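# Move bottle M9 from fridge bin to bench, close door

## Task

Find the bottle marked M9 among the four in the refrigerator's bin, lift it out and set it upright on the bench, keep the other three upright inside the refrigerator, and close the refrigerator door. If no bottle carries that marking, leave all four inside, close the door, then press the CALL key on the operator panel until it latches down. A wrong call cannot be taken back, so only press CALL when M9 is truly absent.

## Robot and tools

ROBOT. Two arms, left_arm and right_arm, each mounted on its own carriage (left_rail, right_rail) on one shared floor track running along y at x = 0. left_rail is always the one on the +y side; these names do not match image sides. Each arm base sits at x = 0, y = its carriage position_m, z = 0.04 m, facing +x.

FRAME. All reported positions use one table-fixed frame in metres: table top is z = 0, +z up, +x the direction the arms face, +y to their left, y = 0 mid-track. The table edge is at x = 0.17. Reported hand poses can be off by a few centimetres, more at long reach.

GRIPPER. Fingers point along the gripper's +z axis and close along its y axis. end_effector_position is the point between the pads when closed; fingertips extend about 33 mm past it (about 9 mm when fully open). A block juts about 10 cm toward the gripper's +x. left_arm's fingers can fold: grip with the outer quarter of the pads for a firm hold, and never press the fingertips straight into a surface. right_arm's fingers are rigid.

execute_actions(actions, cameras). actions holds exactly one action, or is empty to just look (then all cameras are returned). An action may contain rows, steps, until, and left_rail/right_rail commands.
- rows: up to 15 rows, each applied for one control step of 1/30 s. Every row has 18 numbers in [-1, 1], one list covering both arms: left_arm's 6 joint values (shoulder pan, shoulder lift, elbow, wrist 1, wrist 2, wrist 3), then its gripper position, force_limit, speed; then the same 9 for right_arm.
- Joint values are offsets, not poses: each is measured from that arm's Joint targets as they stood when the action began (not from the prior row). Scale: 1.0 = 1.481 rad for shoulder pan and shoulder lift, 2.222 rad for the other four. Stated joint ranges: pan, lift, wrists -6.283 to 6.283; elbow -3.142 to 3.142. Asking more than 0.010 rad past a limit gets the call refused. Sending 0 for all six joints holds the current targets.
- Gripper values are absolute commands: position +1 = open 140 mm, about -0.8 = pads touch, -1 = close until blocked. force_limit -1 to +1 (roughly 14 N to 58 N pad force at slow close); speed -1 to +1 (about 30 to 250 mm/s). Both start at +1. To leave a gripper alone, resend its previous three numbers; 0 is a real command.
- steps: 1 to 450, default 15, at least one per row. After the last row each arm keeps heading to its last target, so give long moves enough steps; large moves may need several calls.
- until: ends early when all conditions hold, reading only left_rail/right_rail fields, e.g. {"left_rail": {"position_status": ["!=", "moving"]}}, or {"all": {"status": "ended"}} / {"any": {"status": "ended"}}. Numbers need a comparison ("=", "!=", "<", "<=", ">", ">=").
- Rail commands: {"left_rail": {"position_m": x}} is an absolute carriage place in metres (left_rail -0.8 to 1.5, right_rail -1.5 to 0.8); speed_m_s 0.01 to 1; acceleration_factor 0.1 to 1; {"stop": true} brakes. Keep carriages at least 0.78 m apart. Send the drive, then wait with an until on position_status, and let it arrive before aiming a gripper.

move(target, speed, blend, stop_force, zero, blocking, cameras). target is one 18-number row or a list of up to 15 rows, same layout and offset meaning as above; every row's offsets count from the same Joint targets. speed: rad/s of the farthest-travelling joint, 0.01 to 3.14, default 0.5 (one number or one per target). blend: corner rounding in rad, 0 = stop at each. stop_force: 4 to 120 N, ends an arm's path on contact; use a slow speed with it, and omit it when pulling away from contact. zero (only with stop_force) re-zeros first; blocking=false returns early, then use wait or stop before new rows or moves. Result adds a move: line: done, off_target, moving, held or fault, plus limits=held if a check cut steps.

wait(seconds 0 to 10), stop() brakes a running move, zoom_image(camera, region [x0,y0,x1,y1] in pixels, at most 504 by 504), zero_wrist_force(arm), finished_scene(scene 1) ends irreversibly.

RESULTS. Joint positions/velocities: per arm, rail (m) then six joints (rad). Joint targets: what each joint is commanded to, the base for offsets. Joint torques, Motor temperatures, Wrist force/torque in the hand's own axes. object_status: 0 moving, 1 blocked while opening, 2 blocked while closing (a grip), 3 reached the target or pads met (maybe nothing held). position_measured in counts: 3 open, about 139 = 60 mm, 200 = 20 mm, 230 pads touching. Rail position_status: moving, done, contact_stop, time_out, stopped, stopped_with_arm, stopped_for_other_arm, stopped_for_other_carriage; position_answer taken or not_taken. "joint command not followed" means the clearance check altered targets.

CAMERAS: cam_high, cam_low, cam_bench_left, cam_bench_mid, cam_bench_right, cam_left_wrist, cam_right_wrist (896x504).

AVOID. Anything leaving the table, including onto the track or metal strip, fails the job. Do not drop or release moving parts, knock bottles over, or strike fixed things. The arms are stiff: driving even slightly beyond a firm contact can trigger a fault. Torque limits (N m): pan and lift 290, elbow 132, wrists 47.5; net force near 150 N also faults an arm for 10 s. Never let the arms or grippers press on each other. Long holds heat motors: MOTOR HOT at 70 °C, brakes at 85 °C. Check labels by zooming before deciding; pressing CALL is final.

Each tool is called after "Call:" as name(argument=value, ...) on one line, values as JSON.

## Session

Call:
execute_actions(actions=[])

Scene clock: 0.00 s.
left_arm: end_effector_position=(+0.3563, +1.3613, +0.5790) position_measured=3 object_status=3 end_effector_quat_wxyz=(+0.000, +0.000, +1.000, +0.000) | right_arm: end_effector_position=(+0.3563, -1.2300, +0.5790) position_measured=3 object_status=3 end_effector_quat_wxyz=(+0.000, +0.000, +1.000, +0.000)
Joint positions: left_arm=[1.283 -0.281 -2.157 1.821 -1.235 -1.571 -0.281] | right_arm=[-1.309 -0.28 -2.157 1.821 -1.235 -1.571 -0.28]
Joint velocities: within noise
Joint torques (N m): no reading
Motor temperatures (°C): left_arm=[42 36 31 40 40 47] | right_arm=[40 45 31 39 41 32]
Wrist force (N): no reading
Wrist torque (N m): no reading
Wrist force, peak (N): no reading
Joint targets: left_arm=[1.283 -0.281 -2.157 1.821 -1.235 -1.571 -0.281] | right_arm=[-1.309 -0.280 -2.157 1.821 -1.235 -1.571 -0.280]
Tool commands: left_gripper/position=+1.0 left_gripper/force_limit=+1.0 left_gripper/speed=+1.0 right_gripper/position=+1.0 right_gripper/force_limit=+1.0 right_gripper/speed=+1.0
left_rail: position_m=1.283 position_status=done
right_rail: position_m=-1.309 position_status=done

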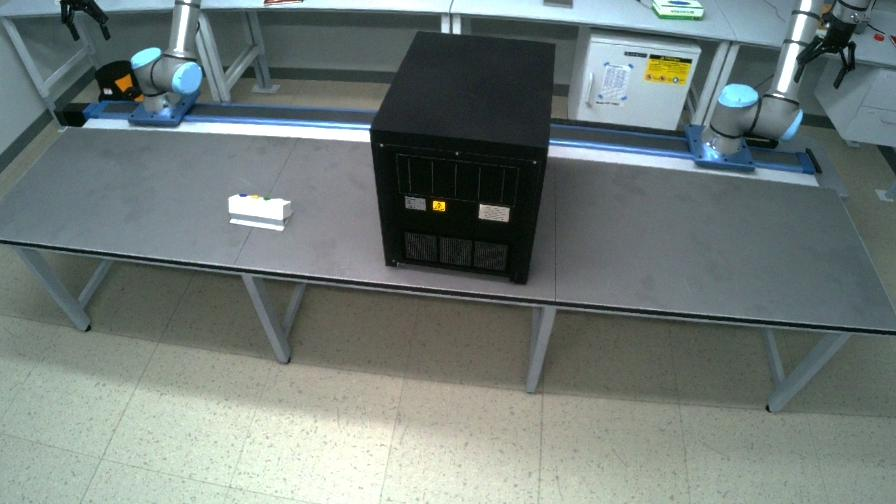

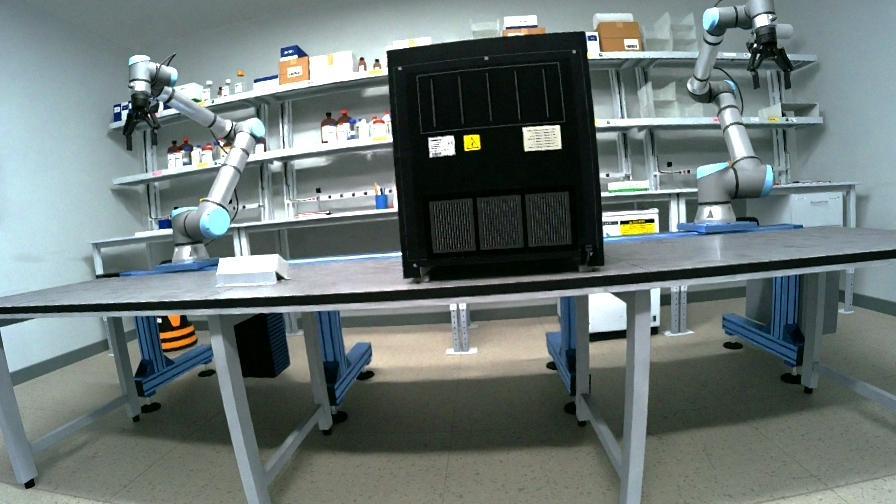

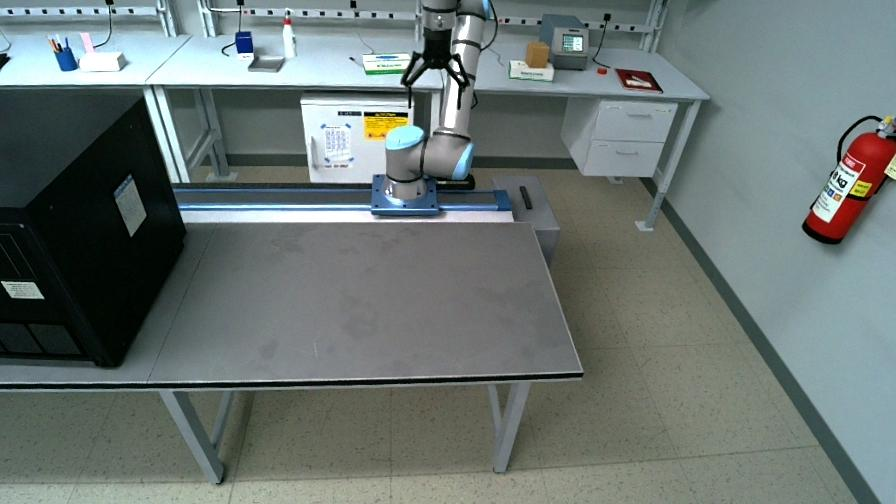

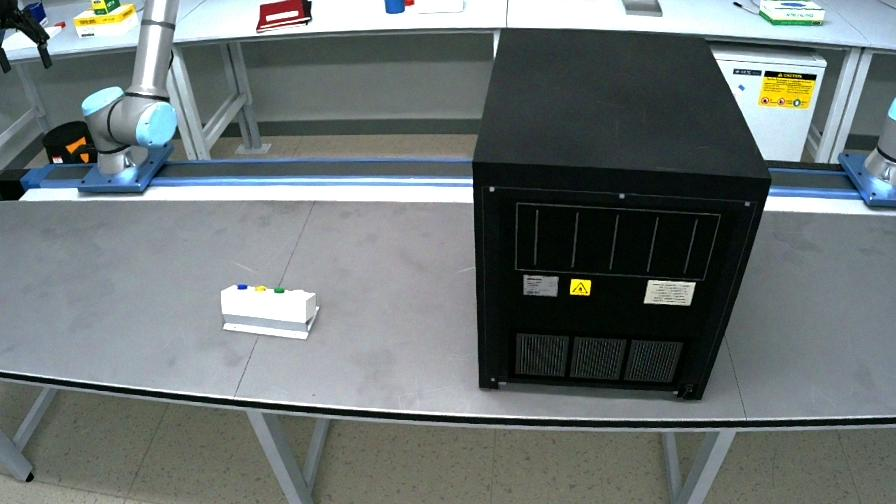

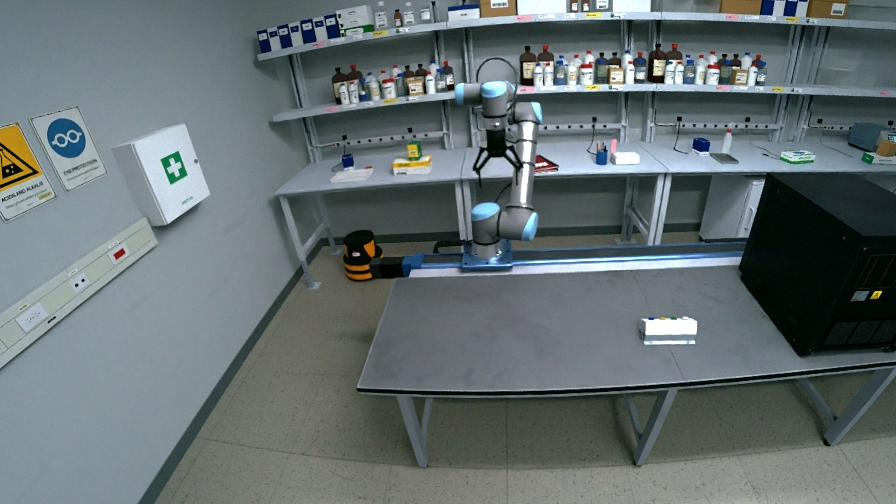

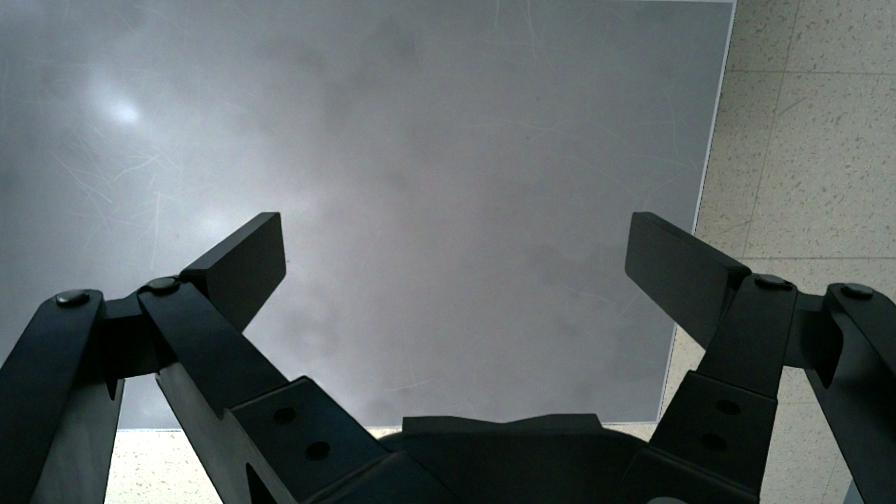

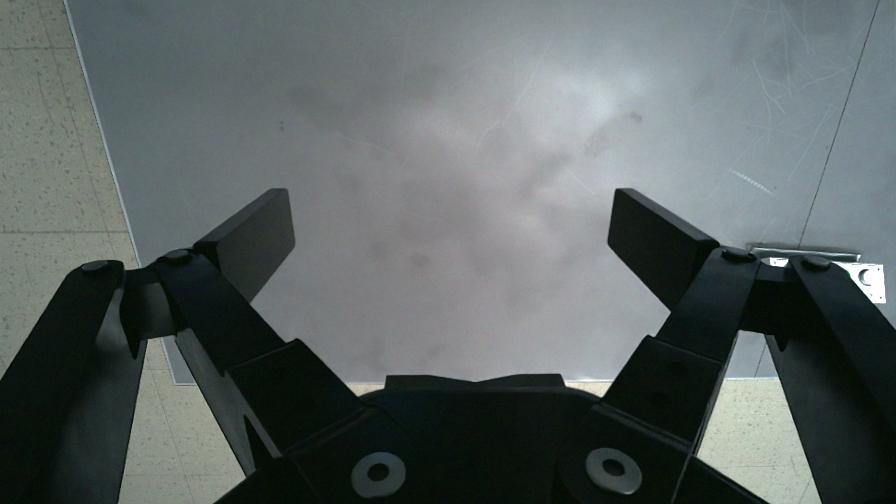

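Call:
move(target=[-1.0, 0.4166, 0.0945, 0.3348, 0.5977, 0.1265, 1, 1, 1, 0, 0, 0, 0, 0, 0, 1, 1, 1], speed=1.3)

Call:
move(target=[-0.5766, 0, 0, 0, 0, 0, 1, 1, 1, 0, 0, 0, 0, 0, 0, 1, 1, 1], speed=1.0, cameras=["cam_left_wrist"])

Scene clock: 193.73 s.
left_arm: end_effector_position=(+0.4120, +0.7539, +0.4437) position_measured=3 object_status=3 end_effector_quat_wxyz=(-0.019, +0.707, +0.018, +0.707) end_effector_velocity=(-0.001, -0.003, -0.001) end_effector_angular_velocity=(+0.005, -0.001, -0.007) | right_arm: end_effector_position=(+0.3563, -1.2300, +0.5790) position_measured=3 object_status=3 end_effector_quat_wxyz=(+0.000, +0.000, +1.000, +0.000)
Joint positions: left_arm=[1.283 -1.761 -1.54 2.031 -0.491 -0.243 0.001] | right_arm=[-1.309 -0.28 -2.157 1.821 -1.235 -1.571 -0.28]
Joint velocities: left_arm=[0 -0.003 0.001 0 0.003 0.005 0.001] | right_arm=[within noise]
Joint torques (N m): left_arm=[-17.04 -33.01 -28.9 3.87 3.91 2.45] | right_arm=[0.09 3.45 -47.47 -4.78 0.26 0.06]
Wrist force (N): left_arm=[1.4 -0.1 1.3] | right_arm=[0.0 0.1 -0.1]
Wrist torque (N m): left_arm=[0.23 -0.77 0.19] | right_arm=[0.02 0.00 0.00]
Wrist force, peak (N): left_arm=[-0.3 2.7 -3.3] | right_arm=[0.2 0.6 -0.4]
Joint targets: left_arm=[1.283 -1.762 -1.540 2.031 -0.491 -0.243 0.001] | right_arm=[-1.309 -0.280 -2.157 1.821 -1.235 -1.571 -0.280]
left_rail: position_m=1.283 position_status=done
right_rail: position_m=-1.309 position_status=done
move: done

Scene clock: 195.43 s.
left_arm: end_effector_position=(-0.1281, +0.6247, +0.4437) position_measured=3 object_status=3 end_effector_quat_wxyz=(+0.276, +0.651, -0.276, +0.651) | right_arm: end_effector_position=(+0.3563, -1.2300, +0.5790) position_measured=3 object_status=3 end_effector_quat_wxyz=(+0.000, +0.000, +1.000, +0.000)
Joint positions: left_arm=[1.283 -2.616 -1.54 2.031 -0.491 -0.243 0.001] | right_arm=[-1.309 -0.28 -2.157 1.821 -1.235 -1.571 -0.28]
Joint torques (N m): left_arm=[-16.89 -39.65 -39.01 3.5 1.63 2.34] | right_arm=[0.3 1.05 -46.59 -4.91 0.14 0.38]
Wrist force (N): left_arm=[1.8 -0.1 1.1] | right_arm=[-0.1 0.0 -0.3]
Wrist torque (N m): left_arm=[0.22 -0.84 0.21] | right_arm=[-0.01 0.02 0.00]
Wrist force, peak (N): left_arm=[1.5 -1.2 4.8] | right_arm=[0.1 0.4 -0.5]
Joint targets: left_arm=[1.283 -2.616 -1.540 2.031 -0.491 -0.243 0.001] | right_arm=[-1.309 -0.280 -2.157 1.821 -1.235 -1.571 -0.280]
left_rail: position_m=1.283 position_status=done
right_rail: position_m=-1.309 position_status=done
move: done
camera_calibration:
cam_left_wrist: T_world_to_cam=[[-0.739758, -0.672842, -0.00646926, 0.333241], [-0.214789, 0.24524, -0.945369, 0.234601], [0.63767, -0.697955, -0.325938, 0.845814], [0, 0, 0, 1]] pos_world=[-0.242443, 0.757025, 0.499623]
Images, in order (width x height): cam_left_wrist 896x504.

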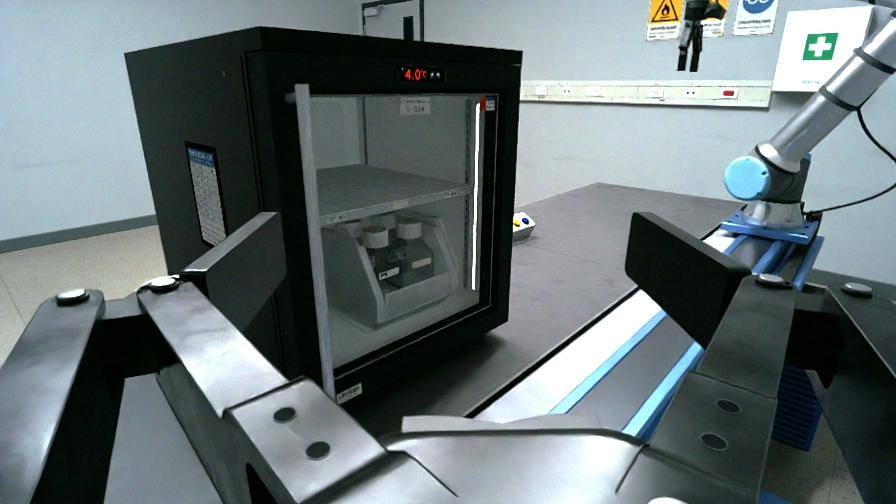

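Call:
zoom_image(camera="cam_left_wrist", region=[260, 60, 540, 420])

Scaled by 1.400 from the camera's 896x504 image, which has a finer 1280x720 frame.

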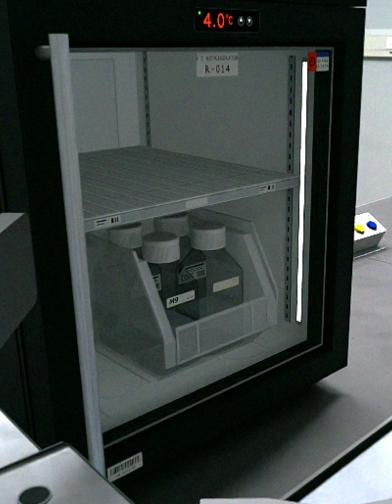

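Call:
zoom_image(camera="cam_left_wrist", region=[335, 200, 465, 330])

Scaled by 3.877 from the camera's 896x504 image, which has a finer 1280x720 frame.

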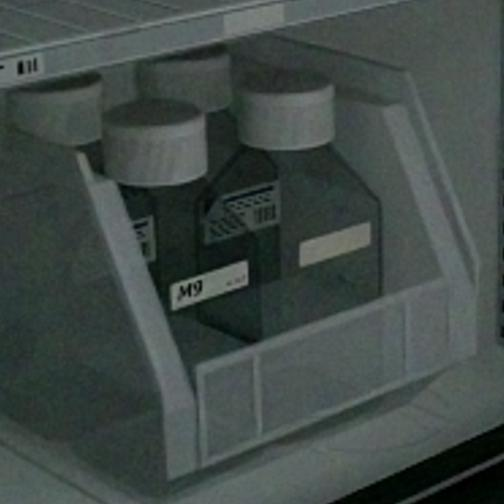

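Call:
zoom_image(camera="cam_left_wrist", region=[255, 60, 365, 140])

Call:
zoom_image(camera="cam_left_wrist", region=[280, 310, 420, 420])

Scaled by 4.582 from the camera's 896x504 image, which has a finer 1280x720 frame.

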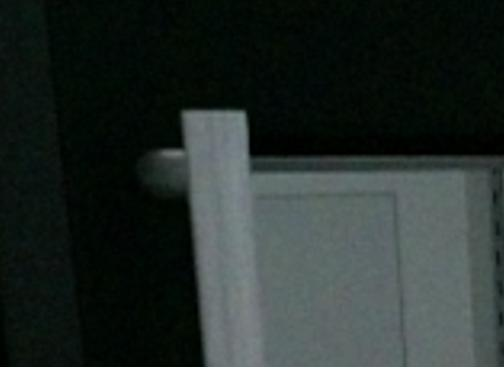

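Scaled by 3.600 from the camera's 896x504 image, which has a finer 1280x720 frame.

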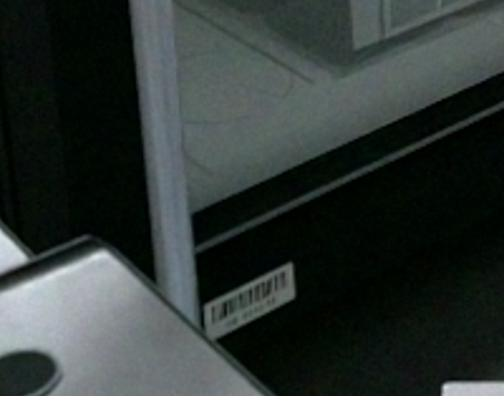

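Call:
move(target=[0.7782, -0.3612, -0.1697, -0.2966, -0.5976, -0.6433, 0.2, 1, 1, 0, 0, 0, 0, 0, 0, 1, 1, 1], speed=1.3)

Call:
execute_actions(actions=[{"left_rail": {"position_m": 0.8}, "steps": 90, "until": {"left_rail": {"position_status": ["!=", "moving"]}}}], cameras=["cam_left_wrist", "cam_high"])

Scene clock: 319.90 s.
left_arm: end_effector_position=(+0.2104, +0.9576, +0.6501) position_measured=104 object_status=3 end_effector_quat_wxyz=(+0.000, +0.017, +1.000, +0.000) | right_arm: end_effector_position=(+0.3563, -1.2300, +0.5790) position_measured=3 object_status=3 end_effector_quat_wxyz=(+0.000, +0.000, +1.000, +0.000)
Joint positions: left_arm=[1.283 -1.463 -2.075 1.654 -1.15 -1.57 -1.429] | right_arm=[-1.309 -0.28 -2.157 1.821 -1.235 -1.571 -0.28]
Joint torques (N m): left_arm=[16.18 -11.54 -61.88 -8.65 -3.57 -2.19] | right_arm=[-0.07 0.97 -47.87 -4.48 0.21 0.12]
Wrist force (N): left_arm=[0.2 -0.2 -0.7] | right_arm=[0.1 0.4 -0.2]
Wrist torque (N m): left_arm=[-0.03 -0.12 0.24] | right_arm=[0.09 -0.03 -0.01]
Wrist force, peak (N): left_arm=[-1.0 2.6 -3.4] | right_arm=[0.2 0.3 -0.6]
Joint targets: left_arm=[1.283 -1.463 -2.075 1.654 -1.150 -1.571 -1.429] | right_arm=[-1.309 -0.280 -2.157 1.821 -1.235 -1.571 -0.280]
left_rail: position_m=1.283 position_status=done
right_rail: position_m=-1.309 position_status=done
move: done

Scene clock: 321.63 s.
left_arm: end_effector_position=(+0.2104, +0.4750, +0.6502) position_measured=104 object_status=3 end_effector_quat_wxyz=(+0.000, +0.017, +1.000, +0.000) | right_arm: end_effector_position=(+0.3563, -1.2300, +0.5790) position_measured=3 object_status=3 end_effector_quat_wxyz=(+0.000, +0.000, +1.000, +0.000)
Joint positions: left_arm=[0.8 -1.463 -2.075 1.654 -1.15 -1.571 -1.429] | right_arm=[-1.309 -0.28 -2.157 1.821 -1.235 -1.571 -0.28]
Joint torques (N m): left_arm=[0.34 -12.53 -38.35 -5.02 -2.98 -2.55] | right_arm=[-0.29 3.55 -47.35 -4.71 0.56 0.15]
Wrist force (N): left_arm=[-0.2 -0.1 -0.7] | right_arm=[0.0 0.0 0.1]
Wrist torque (N m): left_arm=[-0.01 -0.04 0.23] | right_arm=[0.00 0.01 0.00]
Wrist force, peak (N): left_arm=[0.2 2.4 -1.3] | right_arm=[-0.6 0.0 -0.1]
Joint targets: left_arm=[0.800 -1.463 -2.075 1.654 -1.150 -1.571 -1.429] | right_arm=[-1.309 -0.280 -2.157 1.821 -1.235 -1.571 -0.280]
Tool commands: left_gripper/position=+0.2 left_gripper/force_limit=+1.0 left_gripper/speed=+1.0 right_gripper/position=+1.0 right_gripper/force_limit=+1.0 right_gripper/speed=+1.0
left_rail: position_m=0.800 position_status=done
right_rail: position_m=-1.309 position_status=done
camera_calibration:
cam_left_wrist: T_world_to_cam=[[0.0400617, 0.998735, 0.0303922, -0.49778], [0.944216, -0.0477904, 0.32584, -0.391863], [0.32688, 0.0156431, -0.944936, 0.721783], [0, 0, 0, 1]] pos_world=[0.154009, 0.467132, 0.824852]
Images, in order (width x height): cam_high 896x504, cam_left_wrist 896x504.

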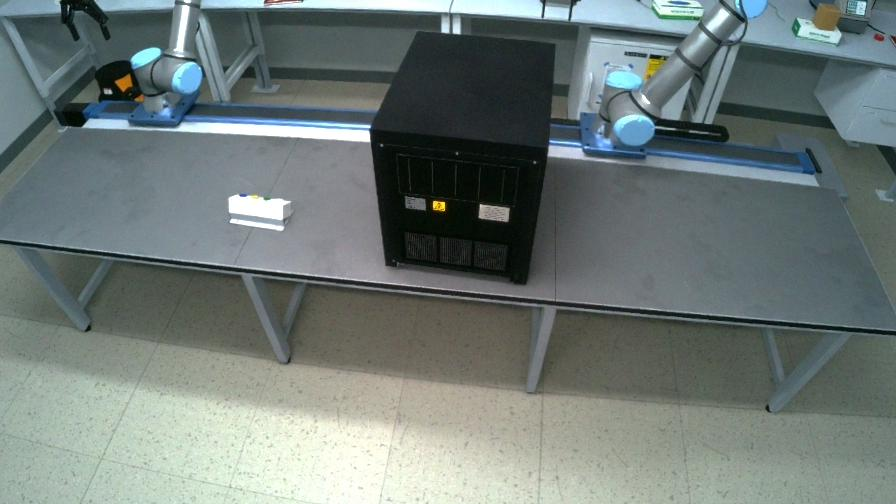

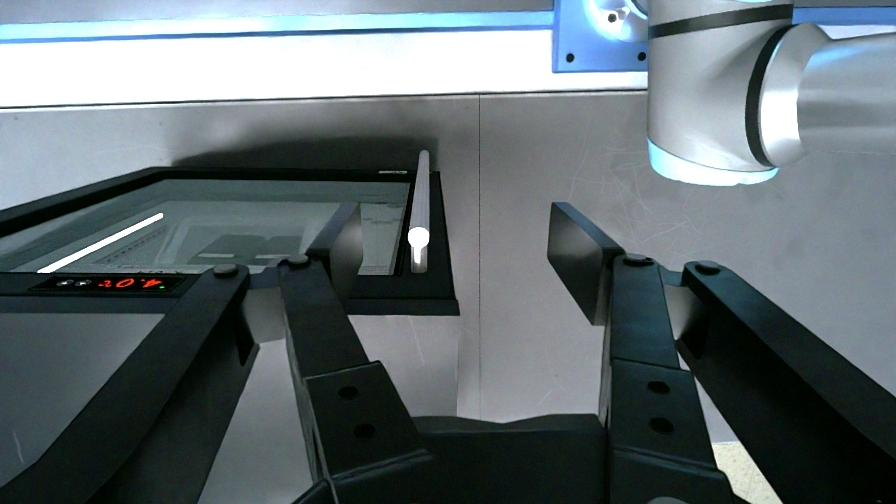

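Call:
move(target=[[0.0765, 0.0522, -0.0166, -0.018, 0, 0.0514, 0.2, 1, 1, 0, 0, 0, 0, 0, 0, 1, 1, 1], [0.0765, 0.0125, 0.1035, -0.1117, 0, 0.0514, 0.2, 1, 1, 0, 0, 0, 0, 0, 0, 1, 1, 1]], speed=0.3, stop_force=20, cameras=["cam_left_wrist", "cam_bench_left"])

Scene clock: 356.60 s.
left_arm: end_effector_position=(+0.2570, +0.4508, +0.5201) position_measured=104 object_status=3 end_effector_quat_wxyz=(+0.000, +0.018, +1.000, +0.000) | right_arm: end_effector_position=(+0.3563, -1.2300, +0.5790) position_measured=3 object_status=3 end_effector_quat_wxyz=(+0.000, +0.000, +1.000, +0.000)
Joint positions: left_arm=[0.8 -1.35 -2.056 1.884 -1.398 -1.571 -1.315] | right_arm=[-1.309 -0.28 -2.157 1.821 -1.235 -1.571 -0.28]
Joint torques (N m): left_arm=[14.79 -16.74 -40.31 -8.69 2.62 2.3] | right_arm=[1.68 2.44 -47.08 -4.82 0.07 0.21]
Wrist force (N): left_arm=[0.0 -0.2 -0.7] | right_arm=[0.2 0.0 -0.1]
Wrist torque (N m): left_arm=[-0.06 -0.10 0.00] | right_arm=[0.01 -0.04 0.00]
Wrist force, peak (N): left_arm=[-0.4 0.1 -2.8] | right_arm=[0.3 0.3 -0.6]
Joint targets: left_arm=[0.800 -1.350 -2.056 1.884 -1.398 -1.571 -1.315] | right_arm=[-1.309 -0.280 -2.157 1.821 -1.235 -1.571 -0.280]
left_rail: position_m=0.800 position_status=done
right_rail: position_m=-1.309 position_status=done
move: done
camera_calibration:
cam_left_wrist: T_world_to_cam=[[0.040971, 0.998685, 0.030815, -0.471974], [0.94418, -0.0487876, 0.325797, -0.394151], [0.326872, 0.0157467, -0.944938, 0.583949], [0, 0, 0, 1]] pos_world=[0.20061, 0.442928, 0.694753]
Images, in order (width x height): cam_bench_left 896x504, cam_left_wrist 896x504.

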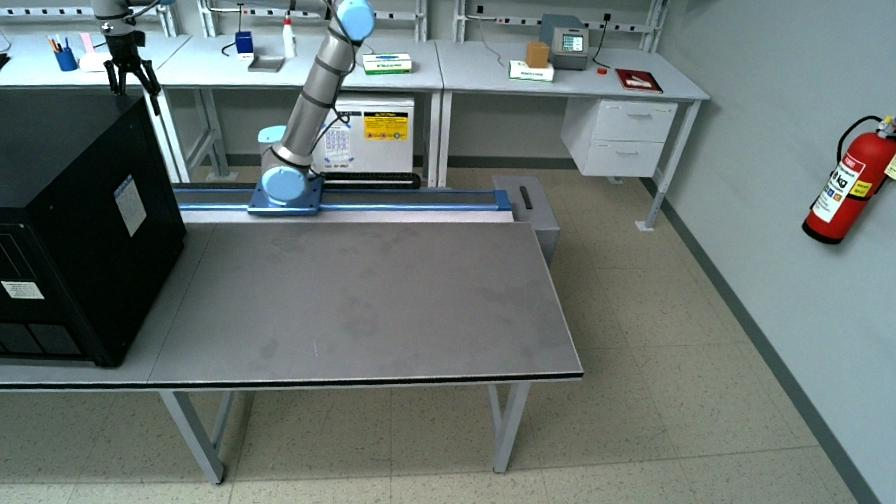

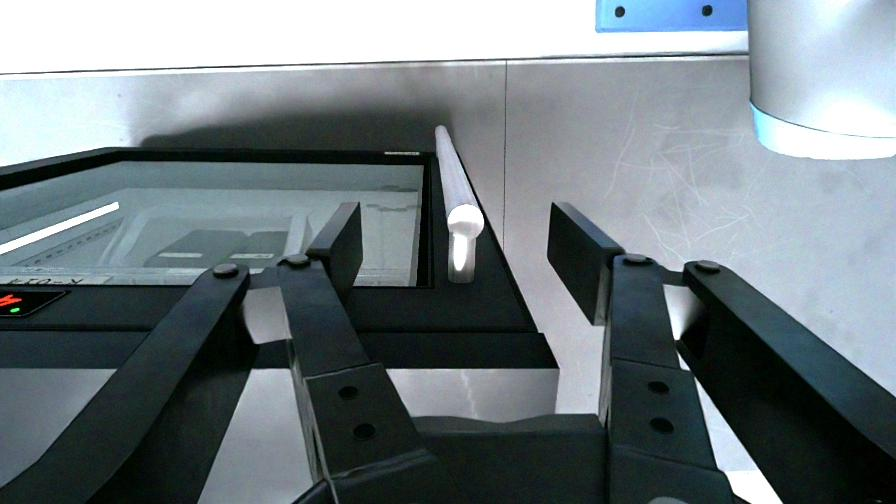

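Call:
move(target=[[-0.0048, -0.0044, -0.0027, 0.0055, 0, -0.0032, 0.2, 1, 1, 0, 0, 0, 0, 0, 0, 1, 1, 1], [-0.0048, -0.0044, -0.0027, 0.0055, 0, -0.0032, -1, 0.3, -1, 0, 0, 0, 0, 0, 0, 1, 1, 1]], speed=0.3, cameras=["cam_left_wrist"])

Scene clock: 408.83 s.
left_arm: end_effector_position=(+0.2535, +0.4536, +0.5253) position_measured=211 object_status=0 end_effector_quat_wxyz=(+0.000, +0.018, +1.000, +0.000) | right_arm: end_effector_position=(+0.3563, -1.2300, +0.5790) position_measured=3 object_status=3 end_effector_quat_wxyz=(+0.000, +0.000, +1.000, +0.000)
Joint positions: left_arm=[0.8 -1.357 -2.063 1.878 -1.386 -1.571 -1.322] | right_arm=[-1.309 -0.28 -2.157 1.821 -1.235 -1.571 -0.28]
Joint torques (N m): left_arm=[-13.39 2.75 -58.26 -13.76 2.34 -2.57] | right_arm=[-1.13 0.03 -47.18 -4.51 0.29 0.27]
Wrist force (N): left_arm=[1.2 16.9 -13.5] | right_arm=[-0.1 0.1 -0.3]
Wrist torque (N m): left_arm=[-0.51 -0.04 0.28] | right_arm=[0.02 0.02 0.00]
Wrist force, peak (N): left_arm=[1.2 16.9 -13.5] | right_arm=[0.4 -0.4 -0.5]
Joint targets: left_arm=[0.800 -1.357 -2.063 1.878 -1.386 -1.571 -1.322] | right_arm=[-1.309 -0.280 -2.157 1.821 -1.235 -1.571 -0.280]
left_rail: position_m=0.800 position_status=done
right_rail: position_m=-1.309 position_status=done
move: done
camera_calibration:
cam_left_wrist: T_world_to_cam=[[0.0409752, 0.998694, 0.0305033, -0.474674], [0.944148, -0.0486914, 0.325904, -0.39251], [0.326963, 0.0154456, -0.944911, 0.590059], [0, 0, 0, 1]] pos_world=[0.19711, 0.445829, 0.699953]
Images, in order (width x height): cam_left_wrist 896x504.

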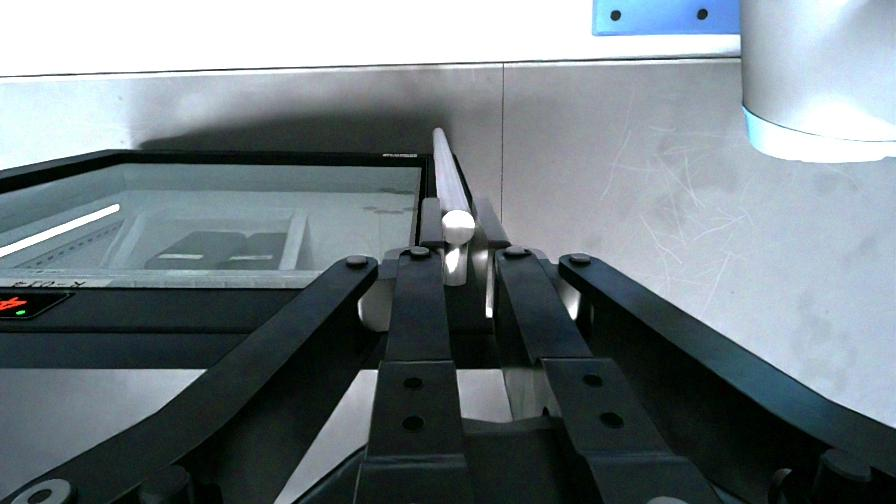

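Call:
move(target=[-0.0668, -0.0217, 0.0068, 0.0077, 0, -0.0838, -1, 0.3, -1, 0, 0, 0, 0, 0, 0, 1, 1, 1], speed=0.15, stop_force=60, cameras=["cam_left_wrist"])

Scene clock: 431.57 s.
left_arm: end_effector_position=(+0.2159, +0.4492, +0.5253) position_measured=211 object_status=2 end_effector_quat_wxyz=(+0.000, -0.026, +1.000, +0.000) | right_arm: end_effector_position=(+0.3563, -1.2300, +0.5790) position_measured=3 object_status=3 end_effector_quat_wxyz=(+0.000, +0.000, +1.000, +0.000)
Joint positions: left_arm=[0.8 -1.456 -2.095 1.893 -1.369 -1.571 -1.508] | right_arm=[-1.309 -0.28 -2.157 1.821 -1.235 -1.571 -0.28]
Joint torques (N m): left_arm=[-20.24 1.07 -37.07 -12.13 -0.13 -2.48] | right_arm=[0.04 1.9 -46.96 -4.25 0.24 -0.07]
Wrist force (N): left_arm=[2.6 30.6 -16.9] | right_arm=[0.1 0.2 -0.2]
Wrist torque (N m): left_arm=[-0.97 0.02 0.35] | right_arm=[0.05 -0.03 0.00]
Wrist force, peak (N): left_arm=[4.8 54.8 -21.8] | right_arm=[-0.1 0.7 0.3]
Joint targets: left_arm=[0.800 -1.456 -2.095 1.893 -1.369 -1.571 -1.508] | right_arm=[-1.309 -0.280 -2.157 1.821 -1.235 -1.571 -0.280]
left_rail: position_m=0.800 position_status=done
right_rail: position_m=-1.309 position_status=done
move: done
camera_calibration:
cam_left_wrist: T_world_to_cam=[[-0.0461593, 0.998467, 0.0305322, -0.449799], [0.944832, 0.0337166, 0.325816, -0.394308], [0.324287, 0.0438873, -0.94494, 0.59014], [0, 0, 0, 1]] pos_world=[0.160417, 0.436505, 0.699853]
Images, in order (width x height): cam_left_wrist 896x504.

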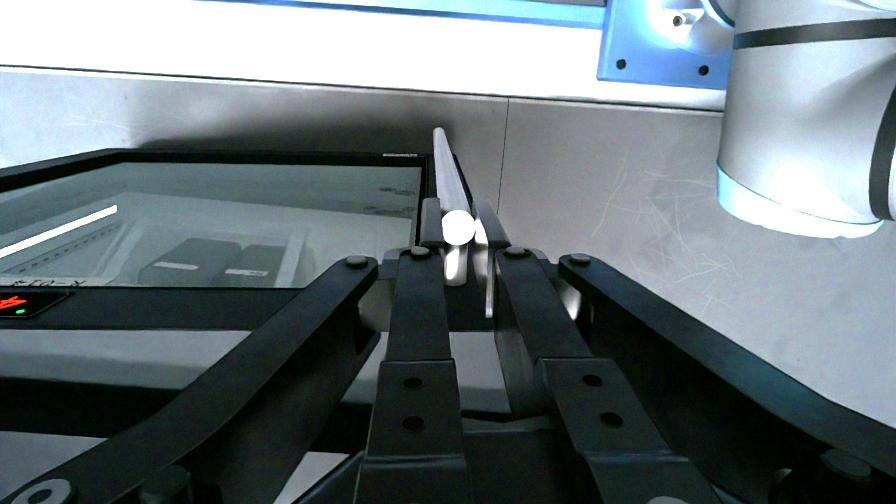

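Call:
move(target=[[-0.0696, -0.0174, 0.0051, 0.0065, 0, -0.0857, -1, 0.3, -1, 0, 0, 0, 0, 0, 0, 1, 1, 1], [-0.1520, -0.0249, 0.0072, 0.0094, 0, -0.1877, -1, 0.3, -1, 0, 0, 0, 0, 0, 0, 1, 1, 1]], speed=0.3, blend=0.05, stop_force=60, cameras=["cam_left_wrist"])

Scene clock: 460.03 s.
left_arm: end_effector_position=(+0.1346, +0.4316, +0.5253) position_measured=211 object_status=2 end_effector_quat_wxyz=(+0.000, -0.122, +0.993, +0.000) | right_arm: end_effector_position=(+0.3563, -1.2300, +0.5790) position_measured=3 object_status=3 end_effector_quat_wxyz=(+0.000, +0.000, +1.000, +0.000)
Joint positions: left_arm=[0.8 -1.681 -2.132 1.909 -1.348 -1.57 -1.925] | right_arm=[-1.309 -0.28 -2.157 1.821 -1.235 -1.571 -0.28]
Joint torques (N m): left_arm=[-2.04 -23.28 -41.43 9.83 -8.68 1.45] | right_arm=[-1.12 3.38 -46.97 -4.41 0.26 0.13]
Wrist force (N): left_arm=[-5.5 -40.5 15.0] | right_arm=[-0.2 0.1 -0.1]
Wrist torque (N m): left_arm=[1.33 0.04 0.09] | right_arm=[0.02 0.04 -0.01]
Wrist force, peak (N): left_arm=[-6.1 -40.6 14.6] | right_arm=[-0.6 0.3 -0.4]
Joint targets: left_arm=[0.800 -1.681 -2.132 1.909 -1.348 -1.570 -1.925] | right_arm=[-1.309 -0.280 -2.157 1.821 -1.235 -1.571 -0.280]
left_rail: position_m=0.800 position_status=done
right_rail: position_m=-1.309 position_status=done
move: contact (left_arm)
camera_calibration:
cam_left_wrist: T_world_to_cam=[[-0.235653, 0.971361, 0.0304335, -0.398726], [0.921032, 0.213232, 0.325932, -0.391239], [0.310108, 0.104837, -0.944903, 0.592866], [0, 0, 0, 1]] pos_world=[0.08253, 0.408577, 0.699853]
Images, in order (width x height): cam_left_wrist 896x504.

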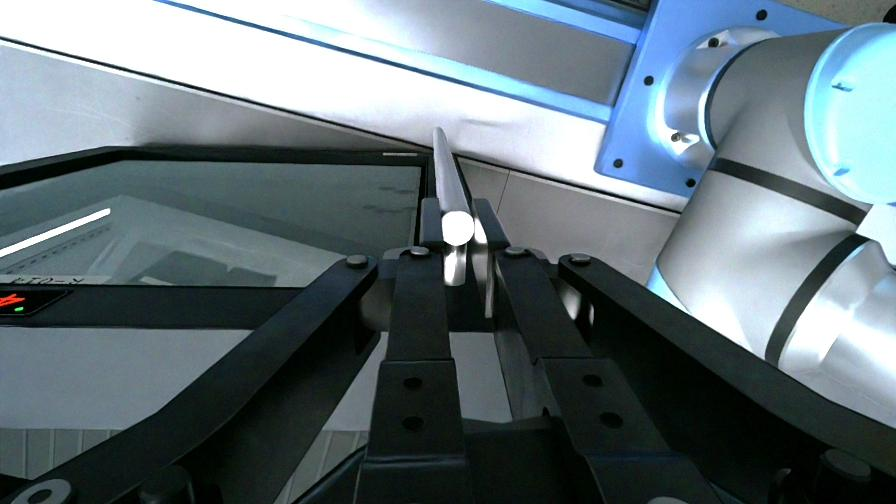

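Call:
move(target=[[-0.0579, 0.0061, -0.0017, -0.0023, 0, -0.078, -1, 0.3, -1, 0, 0, 0, 0, 0, 0, 1, 1, 1], [-0.1112, 0.0183, -0.0052, -0.0069, 0, -0.1528, -1, 0.3, -1, 0, 0, 0, 0, 0, 0, 1, 1, 1], [-0.1548, 0.038, -0.0112, -0.0141, 0, -0.2211, -1, 0.3, -1, 0, 0, 0, 0, 0, 0, 1, 1, 1], [-0.1888, 0.0642, -0.0197, -0.0229, 0, -0.2831, -1, 0.3, -1, 0, 0, 0, 0, 0, 0, 1, 1, 1]], speed=0.4, blend=0.05, stop_force=80)

Scene clock: 502.40 s.
left_arm: end_effector_position=(+0.0995, +0.4147, +0.5253) position_measured=211 object_status=2 end_effector_quat_wxyz=(+0.000, -0.167, +0.986, +0.000) | right_arm: end_effector_position=(+0.3563, -1.2300, +0.5790) position_measured=3 object_status=3 end_effector_quat_wxyz=(+0.000, +0.000, +1.000, +0.000)
Joint positions: left_arm=[0.8 -1.771 -2.121 1.904 -1.354 -1.571 -2.107] | right_arm=[-1.309 -0.28 -2.157 1.821 -1.235 -1.571 -0.28]
Joint torques (N m): left_arm=[16.78 8.35 -33.94 -15.36 12.81 2.24] | right_arm=[0.51 1.11 -47.33 -4.22 0.78 0.2]
Wrist force (N): left_arm=[2.9 54.0 -25.2] | right_arm=[0.0 0.3 -0.1]
Wrist torque (N m): left_arm=[-1.00 0.49 0.15] | right_arm=[0.07 0.00 0.00]
Wrist force, peak (N): left_arm=[16.1 58.3 -29.2] | right_arm=[0.7 0.1 -0.4]
Joint targets: left_arm=[0.800 -1.771 -2.121 1.904 -1.354 -1.571 -2.107] | right_arm=[-1.309 -0.280 -2.157 1.821 -1.235 -1.571 -0.280]
left_rail: position_m=0.800 position_status=done
right_rail: position_m=-1.309 position_status=done
move: contact (left_arm); path passed 0 of 4 targets; left_arm: the wrist 3 is farthest, 0.447 rad from its target

Call:
move(target=[[-0.0549, 0.0108, -0.0029, -0.0042, 0, -0.0770, -1, 0.3, -1, 0, 0, 0, 0, 0, 0, 1, 1, 1], [-0.0983, 0.0307, -0.0090, -0.0114, 0, -0.1452, -1, 0.3, -1, 0, 0, 0, 0, 0, 0, 1, 1, 1], [-0.1319, 0.0571, -0.0176, -0.0203, 0, -0.2069, -1, 0.3, -1, 0, 0, 0, 0, 0, 0, 1, 1, 1], [-0.1566, 0.0886, -0.0289, -0.0301, 0, -0.2626, -1, 0.3, -1, 0, 0, 0, 0, 0, 0, 1, 1, 1], [-0.1734, 0.1240, -0.0427, -0.0399, 0, -0.3131, -1, 0.3, -1, 0, 0, 0, 0, 0, 0, 1, 1, 1], [-0.1838, 0.1622, -0.0590, -0.0490, 0, -0.3593, -1, 0.3, -1, 0, 0, 0, 0, 0, 0, 1, 1, 1], [-0.1886, 0.2024, -0.0778, -0.0570, 0, -0.4018, -1, 0.3, -1, 0, 0, 0, 0, 0, 0, 1, 1, 1], [-0.1890, 0.2438, -0.0990, -0.0634, 0, -0.4413, -1, 0.3, -1, 0, 0, 0, 0, 0, 0, 1, 1, 1]], speed=0.4, blend=0.03, stop_force=80)

Scene clock: 570.37 s.
left_arm: end_effector_position=(-0.0653, +0.2837, +0.5254) position_measured=211 object_status=2 end_effector_quat_wxyz=(+0.000, -0.404, +0.915, +0.000) | right_arm: end_effector_position=(+0.3563, -1.2300, +0.5790) position_measured=3 object_status=3 end_effector_quat_wxyz=(+0.000, +0.000, +1.000, +0.000)
Joint positions: left_arm=[0.8 -2.038 -1.899 1.784 -1.456 -1.571 -2.87] | right_arm=[-1.309 -0.28 -2.157 1.821 -1.235 -1.571 -0.28]
Joint torques (N m): left_arm=[64.83 -8.89 -23.85 -6.38 41.03 2.14] | right_arm=[-0.54 1.44 -48.48 -3.99 0.18 -0.07]
Wrist force (N): left_arm=[6.9 112.9 -34.3] | right_arm=[-0.2 0.1 -0.3]
Wrist torque (N m): left_arm=[-2.54 0.48 0.31] | right_arm=[0.02 0.04 -0.01]
Wrist force, peak (N): left_arm=[20.2 117.7 -37.2] | right_arm=[0.5 0.4 -0.2]
Joint targets: left_arm=[0.800 -2.038 -1.899 1.784 -1.456 -1.571 -2.870] | right_arm=[-1.309 -0.280 -2.157 1.821 -1.235 -1.571 -0.280]
left_rail: position_m=0.800 position_status=done
right_rail: position_m=-1.309 position_status=done
move: contact (left_arm); path passed 5 of 8 targets; left_arm: the wrist 3 is farthest, 0.217 rad from its target

Call:
move(target=[-0.0059, 0.0054, -0.0019, -0.0016, 0, -0.0057, -1, 0.3, -1, 0, 0, 0, 0, 0, 0, 1, 1, 1], speed=0.1)

Call:
move(target=[[-0.0067, 0.0488, -0.0227, -0.0098, 0, -0.0516, -1, 0.3, -1, 0, 0, 0, 0, 0, 0, 1, 1, 1], [-0.0069, 0.0994, -0.0489, -0.0174, 0, -0.0988, -1, 0.3, -1, 0, 0, 0, 0, 0, 0, 1, 1, 1], [-0.0019, 0.1512, -0.0784, -0.0224, 0, -0.1426, -1, 0.3, -1, 0, 0, 0, 0, 0, 0, 1, 1, 1], [0.0072, 0.2032, -0.1109, -0.0245, 0, -0.1837, -1, 0.3, -1, 0, 0, 0, 0, 0, 0, 1, 1, 1], [0.0194, 0.2552, -0.1463, -0.0238, 0, -0.2227, -1, 0.3, -1, 0, 0, 0, 0, 0, 0, 1, 1, 1], [0.0342, 0.3071, -0.1844, -0.0202, 0, -0.2600, -1, 0.3, -1, 0, 0, 0, 0, 0, 0, 1, 1, 1], [0.0511, 0.3588, -0.2252, -0.0139, 0, -0.2959, -1, 0.3, -1, 0, 0, 0, 0, 0, 0, 1, 1, 1]], speed=0.4, blend=0.03, stop_force=80, cameras=["cam_left_wrist"])

Scene clock: 631.57 s.
left_arm: end_effector_position=(-0.0717, +0.2801, +0.5248) position_measured=211 object_status=2 end_effector_quat_wxyz=(+0.000, -0.406, +0.914, +0.000) | right_arm: end_effector_position=(+0.3563, -1.2300, +0.5790) position_measured=3 object_status=3 end_effector_quat_wxyz=(+0.000, +0.000, +1.000, +0.000)
Joint positions: left_arm=[0.8 -2.046 -1.891 1.78 -1.46 -1.57 -2.883] | right_arm=[-1.309 -0.28 -2.157 1.821 -1.235 -1.571 -0.28]
Joint torques (N m): left_arm=[4.64 7.89 -43.08 -7.39 12.25 -3.04] | right_arm=[-1.69 2.14 -46.88 -4.18 0.55 0.19]
Wrist force (N): left_arm=[1.9 43.2 -34.7] | right_arm=[-0.3 0.3 0.1]
Wrist torque (N m): left_arm=[-0.72 0.31 0.23] | right_arm=[0.07 0.06 -0.01]
Wrist force, peak (N): left_arm=[6.8 113.2 -34.4] | right_arm=[0.4 0.3 -0.6]
Joint targets: left_arm=[0.800 -2.047 -1.891 1.780 -1.460 -1.571 -2.883] | right_arm=[-1.309 -0.280 -2.157 1.821 -1.235 -1.571 -0.280]
left_rail: position_m=0.800 position_status=done
right_rail: position_m=-1.309 position_status=done
move: done

Scene clock: 634.47 s.
left_arm: end_effector_position=(-0.1587, +0.0418, +0.5254) position_measured=211 object_status=2 end_effector_quat_wxyz=(+0.000, -0.654, +0.757, +0.000) | right_arm: end_effector_position=(+0.3563, -1.2300, +0.5790) position_measured=3 object_status=3 end_effector_quat_wxyz=(+0.000, +0.000, +1.000, +0.000)
Joint positions: left_arm=[0.8 -2.004 -1.465 1.402 -1.507 -1.571 -3.429] | right_arm=[-1.309 -0.28 -2.157 1.821 -1.235 -1.571 -0.28]
Joint torques (N m): left_arm=[76.03 -59.46 -6.95 11.24 36.29 2.18] | right_arm=[-3.48 2.74 -47.27 -4.13 0.59 0.16]
Wrist force (N): left_arm=[7.4 116.8 -29.5] | right_arm=[0.3 0.2 -0.1]
Wrist torque (N m): left_arm=[-2.63 0.69 0.26] | right_arm=[0.04 -0.07 -0.01]
Wrist force, peak (N): left_arm=[17.5 121.9 -34.1] | right_arm=[0.1 0.7 -0.2]
Joint targets: left_arm=[0.800 -2.004 -1.465 1.402 -1.507 -1.571 -3.429] | right_arm=[-1.309 -0.280 -2.157 1.821 -1.235 -1.571 -0.280]
left_rail: position_m=0.800 position_status=done
right_rail: position_m=-1.309 position_status=done
move: contact (left_arm); path passed 5 of 7 targets; left_arm: the elbow is farthest, 0.122 rad from its target
camera_calibration:
cam_left_wrist: T_world_to_cam=[[-0.988033, 0.151113, 0.0309129, -0.174546], [0.152883, 0.932899, 0.326078, -0.190165], [0.020436, 0.326902, -0.944837, 0.669586], [0, 0, 0, 1]] pos_world=[-0.157068, -0.0151075, 0.700054]
Images, in order (width x height): cam_left_wrist 896x504.

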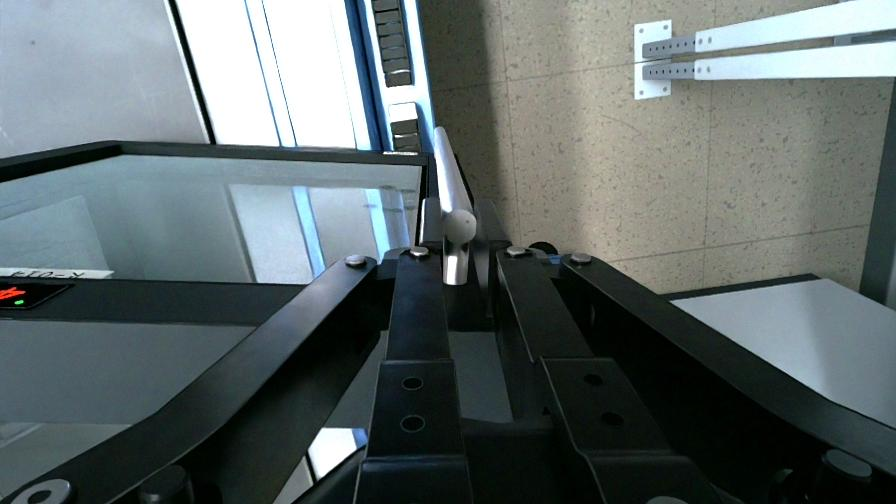

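Call:
move(target=[[-0.0029, 0, 0, 0, 0, -0.0019, -1, 0.3, -1, 0, 0, 0, 0, 0, 0, 1, 1, 1], [-0.0029, 0, 0, 0, 0, -0.0019, 0.2, 0.3, -0.3, 0, 0, 0, 0, 0, 0, 1, 1, 1], [-0.0029, 0.0294, -0.1306, 0.1107, 0, -0.0019, 0.2, 0.3, -0.3, 0, 0, 0, 0, 0, 0, 1, 1, 1], [-0.1913, -0.4005, 0.1014, 0.1652, 0, 1.0, 0.2, 0.3, -0.3, 0, 0, 0, 0, 0, 0, 1, 1, 1]], speed=[0.1, 0.5, 0.5, 1.2], blend=[0, 0, 0.02, 0], cameras=["cam_left_wrist"])

Scene clock: 714.20 s.
left_arm: end_effector_position=(-0.1000, +0.4200, +0.6603) position_measured=104 object_status=3 end_effector_quat_wxyz=(+0.000, +0.514, +0.858, +0.000) | right_arm: end_effector_position=(+0.3563, -1.2300, +0.5790) position_measured=3 object_status=3 end_effector_quat_wxyz=(+0.000, +0.000, +1.000, +0.000)
Joint positions: left_arm=[0.8 -2.287 -2.058 1.627 -1.14 -1.571 -1.207] | right_arm=[-1.309 -0.28 -2.157 1.821 -1.235 -1.571 -0.28]
Joint torques (N m): left_arm=[-14.18 -13.77 -36.62 -2.03 -2.92 2.3] | right_arm=[0.72 4.75 -46.86 -4.16 -0.01 -0.14]
Wrist force (N): left_arm=[-5.0 -0.5 -2.6] | right_arm=[0.3 0.2 0.0]
Wrist torque (N m): left_arm=[-0.07 1.05 -0.03] | right_arm=[0.05 -0.07 -0.01]
Wrist force, peak (N): left_arm=[7.6 117.7 -29.1] | right_arm=[0.0 0.3 -0.7]
Joint targets: left_arm=[0.800 -2.287 -2.058 1.627 -1.140 -1.571 -1.207] | right_arm=[-1.309 -0.280 -2.157 1.821 -1.235 -1.571 -0.280]
left_rail: position_m=0.800 position_status=done
right_rail: position_m=-1.309 position_status=done
move: done
camera_calibration:
cam_left_wrist: T_world_to_cam=[[0.88437, 0.465814, 0.0301213, -0.122279], [0.431941, -0.841108, 0.325521, 0.177449], [0.176968, -0.27487, -0.945055, 0.940719], [0, 0, 0, 1]] pos_world=[-0.134984, 0.464789, 0.834951]
Images, in order (width x height): cam_left_wrist 896x504.

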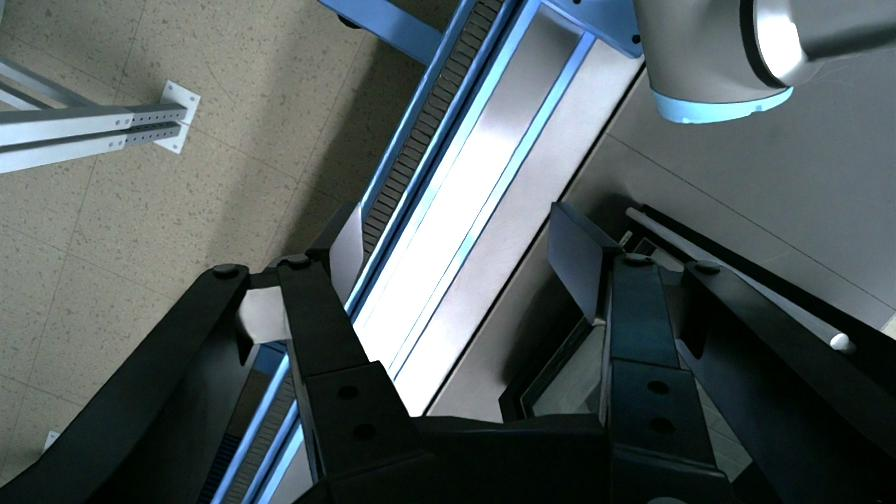

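Call:
execute_actions(actions=[{"right_rail": {"position_m": -0.4}, "steps": 1}])

Call:
move(target=[[0.6283, 0.0316, 0.0071, -0.0281, 0, -0.0515, 0.2, 0.3, -0.3, 0, 0, 0, 0, 0, 0, 1, 1, 1], [0.6283, -0.0037, 0.1131, -0.1105, 0, -0.0515, 0.2, 0.3, -0.3, 0, 0, 0, 0, 0, 0, 1, 1, 1]], speed=[1.0, 0.4], cameras=["cam_left_wrist"])

Scene clock: 812.10 s.
left_arm: end_effector_position=(-0.1000, +0.4200, +0.6603) position_measured=104 object_status=3 end_effector_quat_wxyz=(+0.000, +0.514, +0.858, +0.000) | right_arm: end_effector_position=(+0.3563, -0.3214, +0.5790) position_measured=3 object_status=3 end_effector_quat_wxyz=(+0.000, +0.000, +1.000, +0.000)
Joint positions: left_arm=[0.8 -2.287 -2.058 1.627 -1.14 -1.571 -1.207] | right_arm=[-0.4 -0.28 -2.157 1.821 -1.235 -1.571 -0.281]
Joint torques (N m): left_arm=[-14.73 -12.42 -36.2 -1.71 -0.12 2.5] | right_arm=[-0.16 1.5 -47.68 -3.87 0.25 -0.13]
Wrist force (N): left_arm=[-5.3 -0.5 -2.5] | right_arm=[0.4 0.3 -0.3]
Wrist torque (N m): left_arm=[-0.07 1.12 -0.04] | right_arm=[0.07 -0.09 -0.01]
Wrist force, peak (N): left_arm=[-5.7 -0.5 -2.9] | right_arm=[0.3 -2.1 -0.2]
Joint targets: left_arm=[0.800 -2.287 -2.058 1.627 -1.140 -1.571 -1.207] | right_arm=[-0.400 -0.280 -2.157 1.821 -1.235 -1.571 -0.280]
Tool commands: left_gripper/position=+0.2 left_gripper/force_limit=+0.3 left_gripper/speed=-0.3 right_gripper/position=+1.0 right_gripper/force_limit=+1.0 right_gripper/speed=+1.0
left_rail: position_m=0.800 position_status=done
right_rail: position_m=-0.400 position_status=done

Scene clock: 815.10 s.
left_arm: end_effector_position=(+0.2534, +0.4543, +0.5253) position_measured=104 object_status=3 end_effector_quat_wxyz=(+0.000, +0.018, +1.000, +0.000) | right_arm: end_effector_position=(+0.3563, -0.3214, +0.5790) position_measured=3 object_status=3 end_effector_quat_wxyz=(+0.000, +0.000, +1.000, +0.000)
Joint positions: left_arm=[0.8 -1.356 -2.064 1.878 -1.385 -1.571 -1.321] | right_arm=[-0.4 -0.28 -2.157 1.821 -1.235 -1.571 -0.281]
Joint torques (N m): left_arm=[14.96 -15.05 -39.23 -8.98 0.33 -2.56] | right_arm=[-2 2.17 -47.43 -3.7 0.08 0.12]
Wrist force (N): left_arm=[-5.1 -0.4 -2.4] | right_arm=[0.2 0.3 -0.2]
Wrist torque (N m): left_arm=[-0.10 1.04 0.23] | right_arm=[0.08 -0.03 -0.01]
Wrist force, peak (N): left_arm=[-7.8 0.6 -2.7] | right_arm=[0.3 0.5 -0.4]
Joint targets: left_arm=[0.800 -1.356 -2.064 1.879 -1.386 -1.571 -1.321] | right_arm=[-0.400 -0.280 -2.157 1.821 -1.235 -1.571 -0.280]
left_rail: position_m=0.800 position_status=done
right_rail: position_m=-0.400 position_status=done
move: done
camera_calibration:
cam_left_wrist: T_world_to_cam=[[0.0411181, 0.998691, 0.030419, -0.475341], [0.944318, -0.0487907, 0.325396, -0.392111], [0.326454, 0.0153455, -0.945088, 0.590315], [0, 0, 0, 1]] pos_world=[0.197111, 0.446529, 0.699951]
Images, in order (width x height): cam_left_wrist 896x504.

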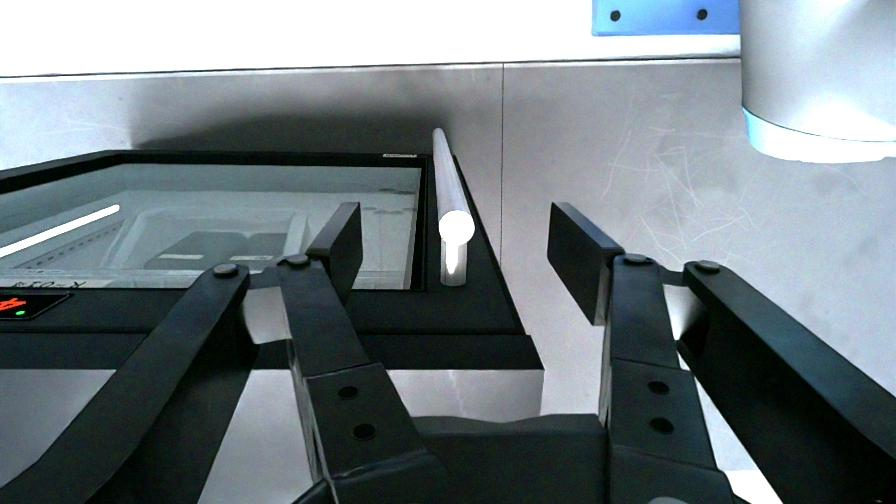

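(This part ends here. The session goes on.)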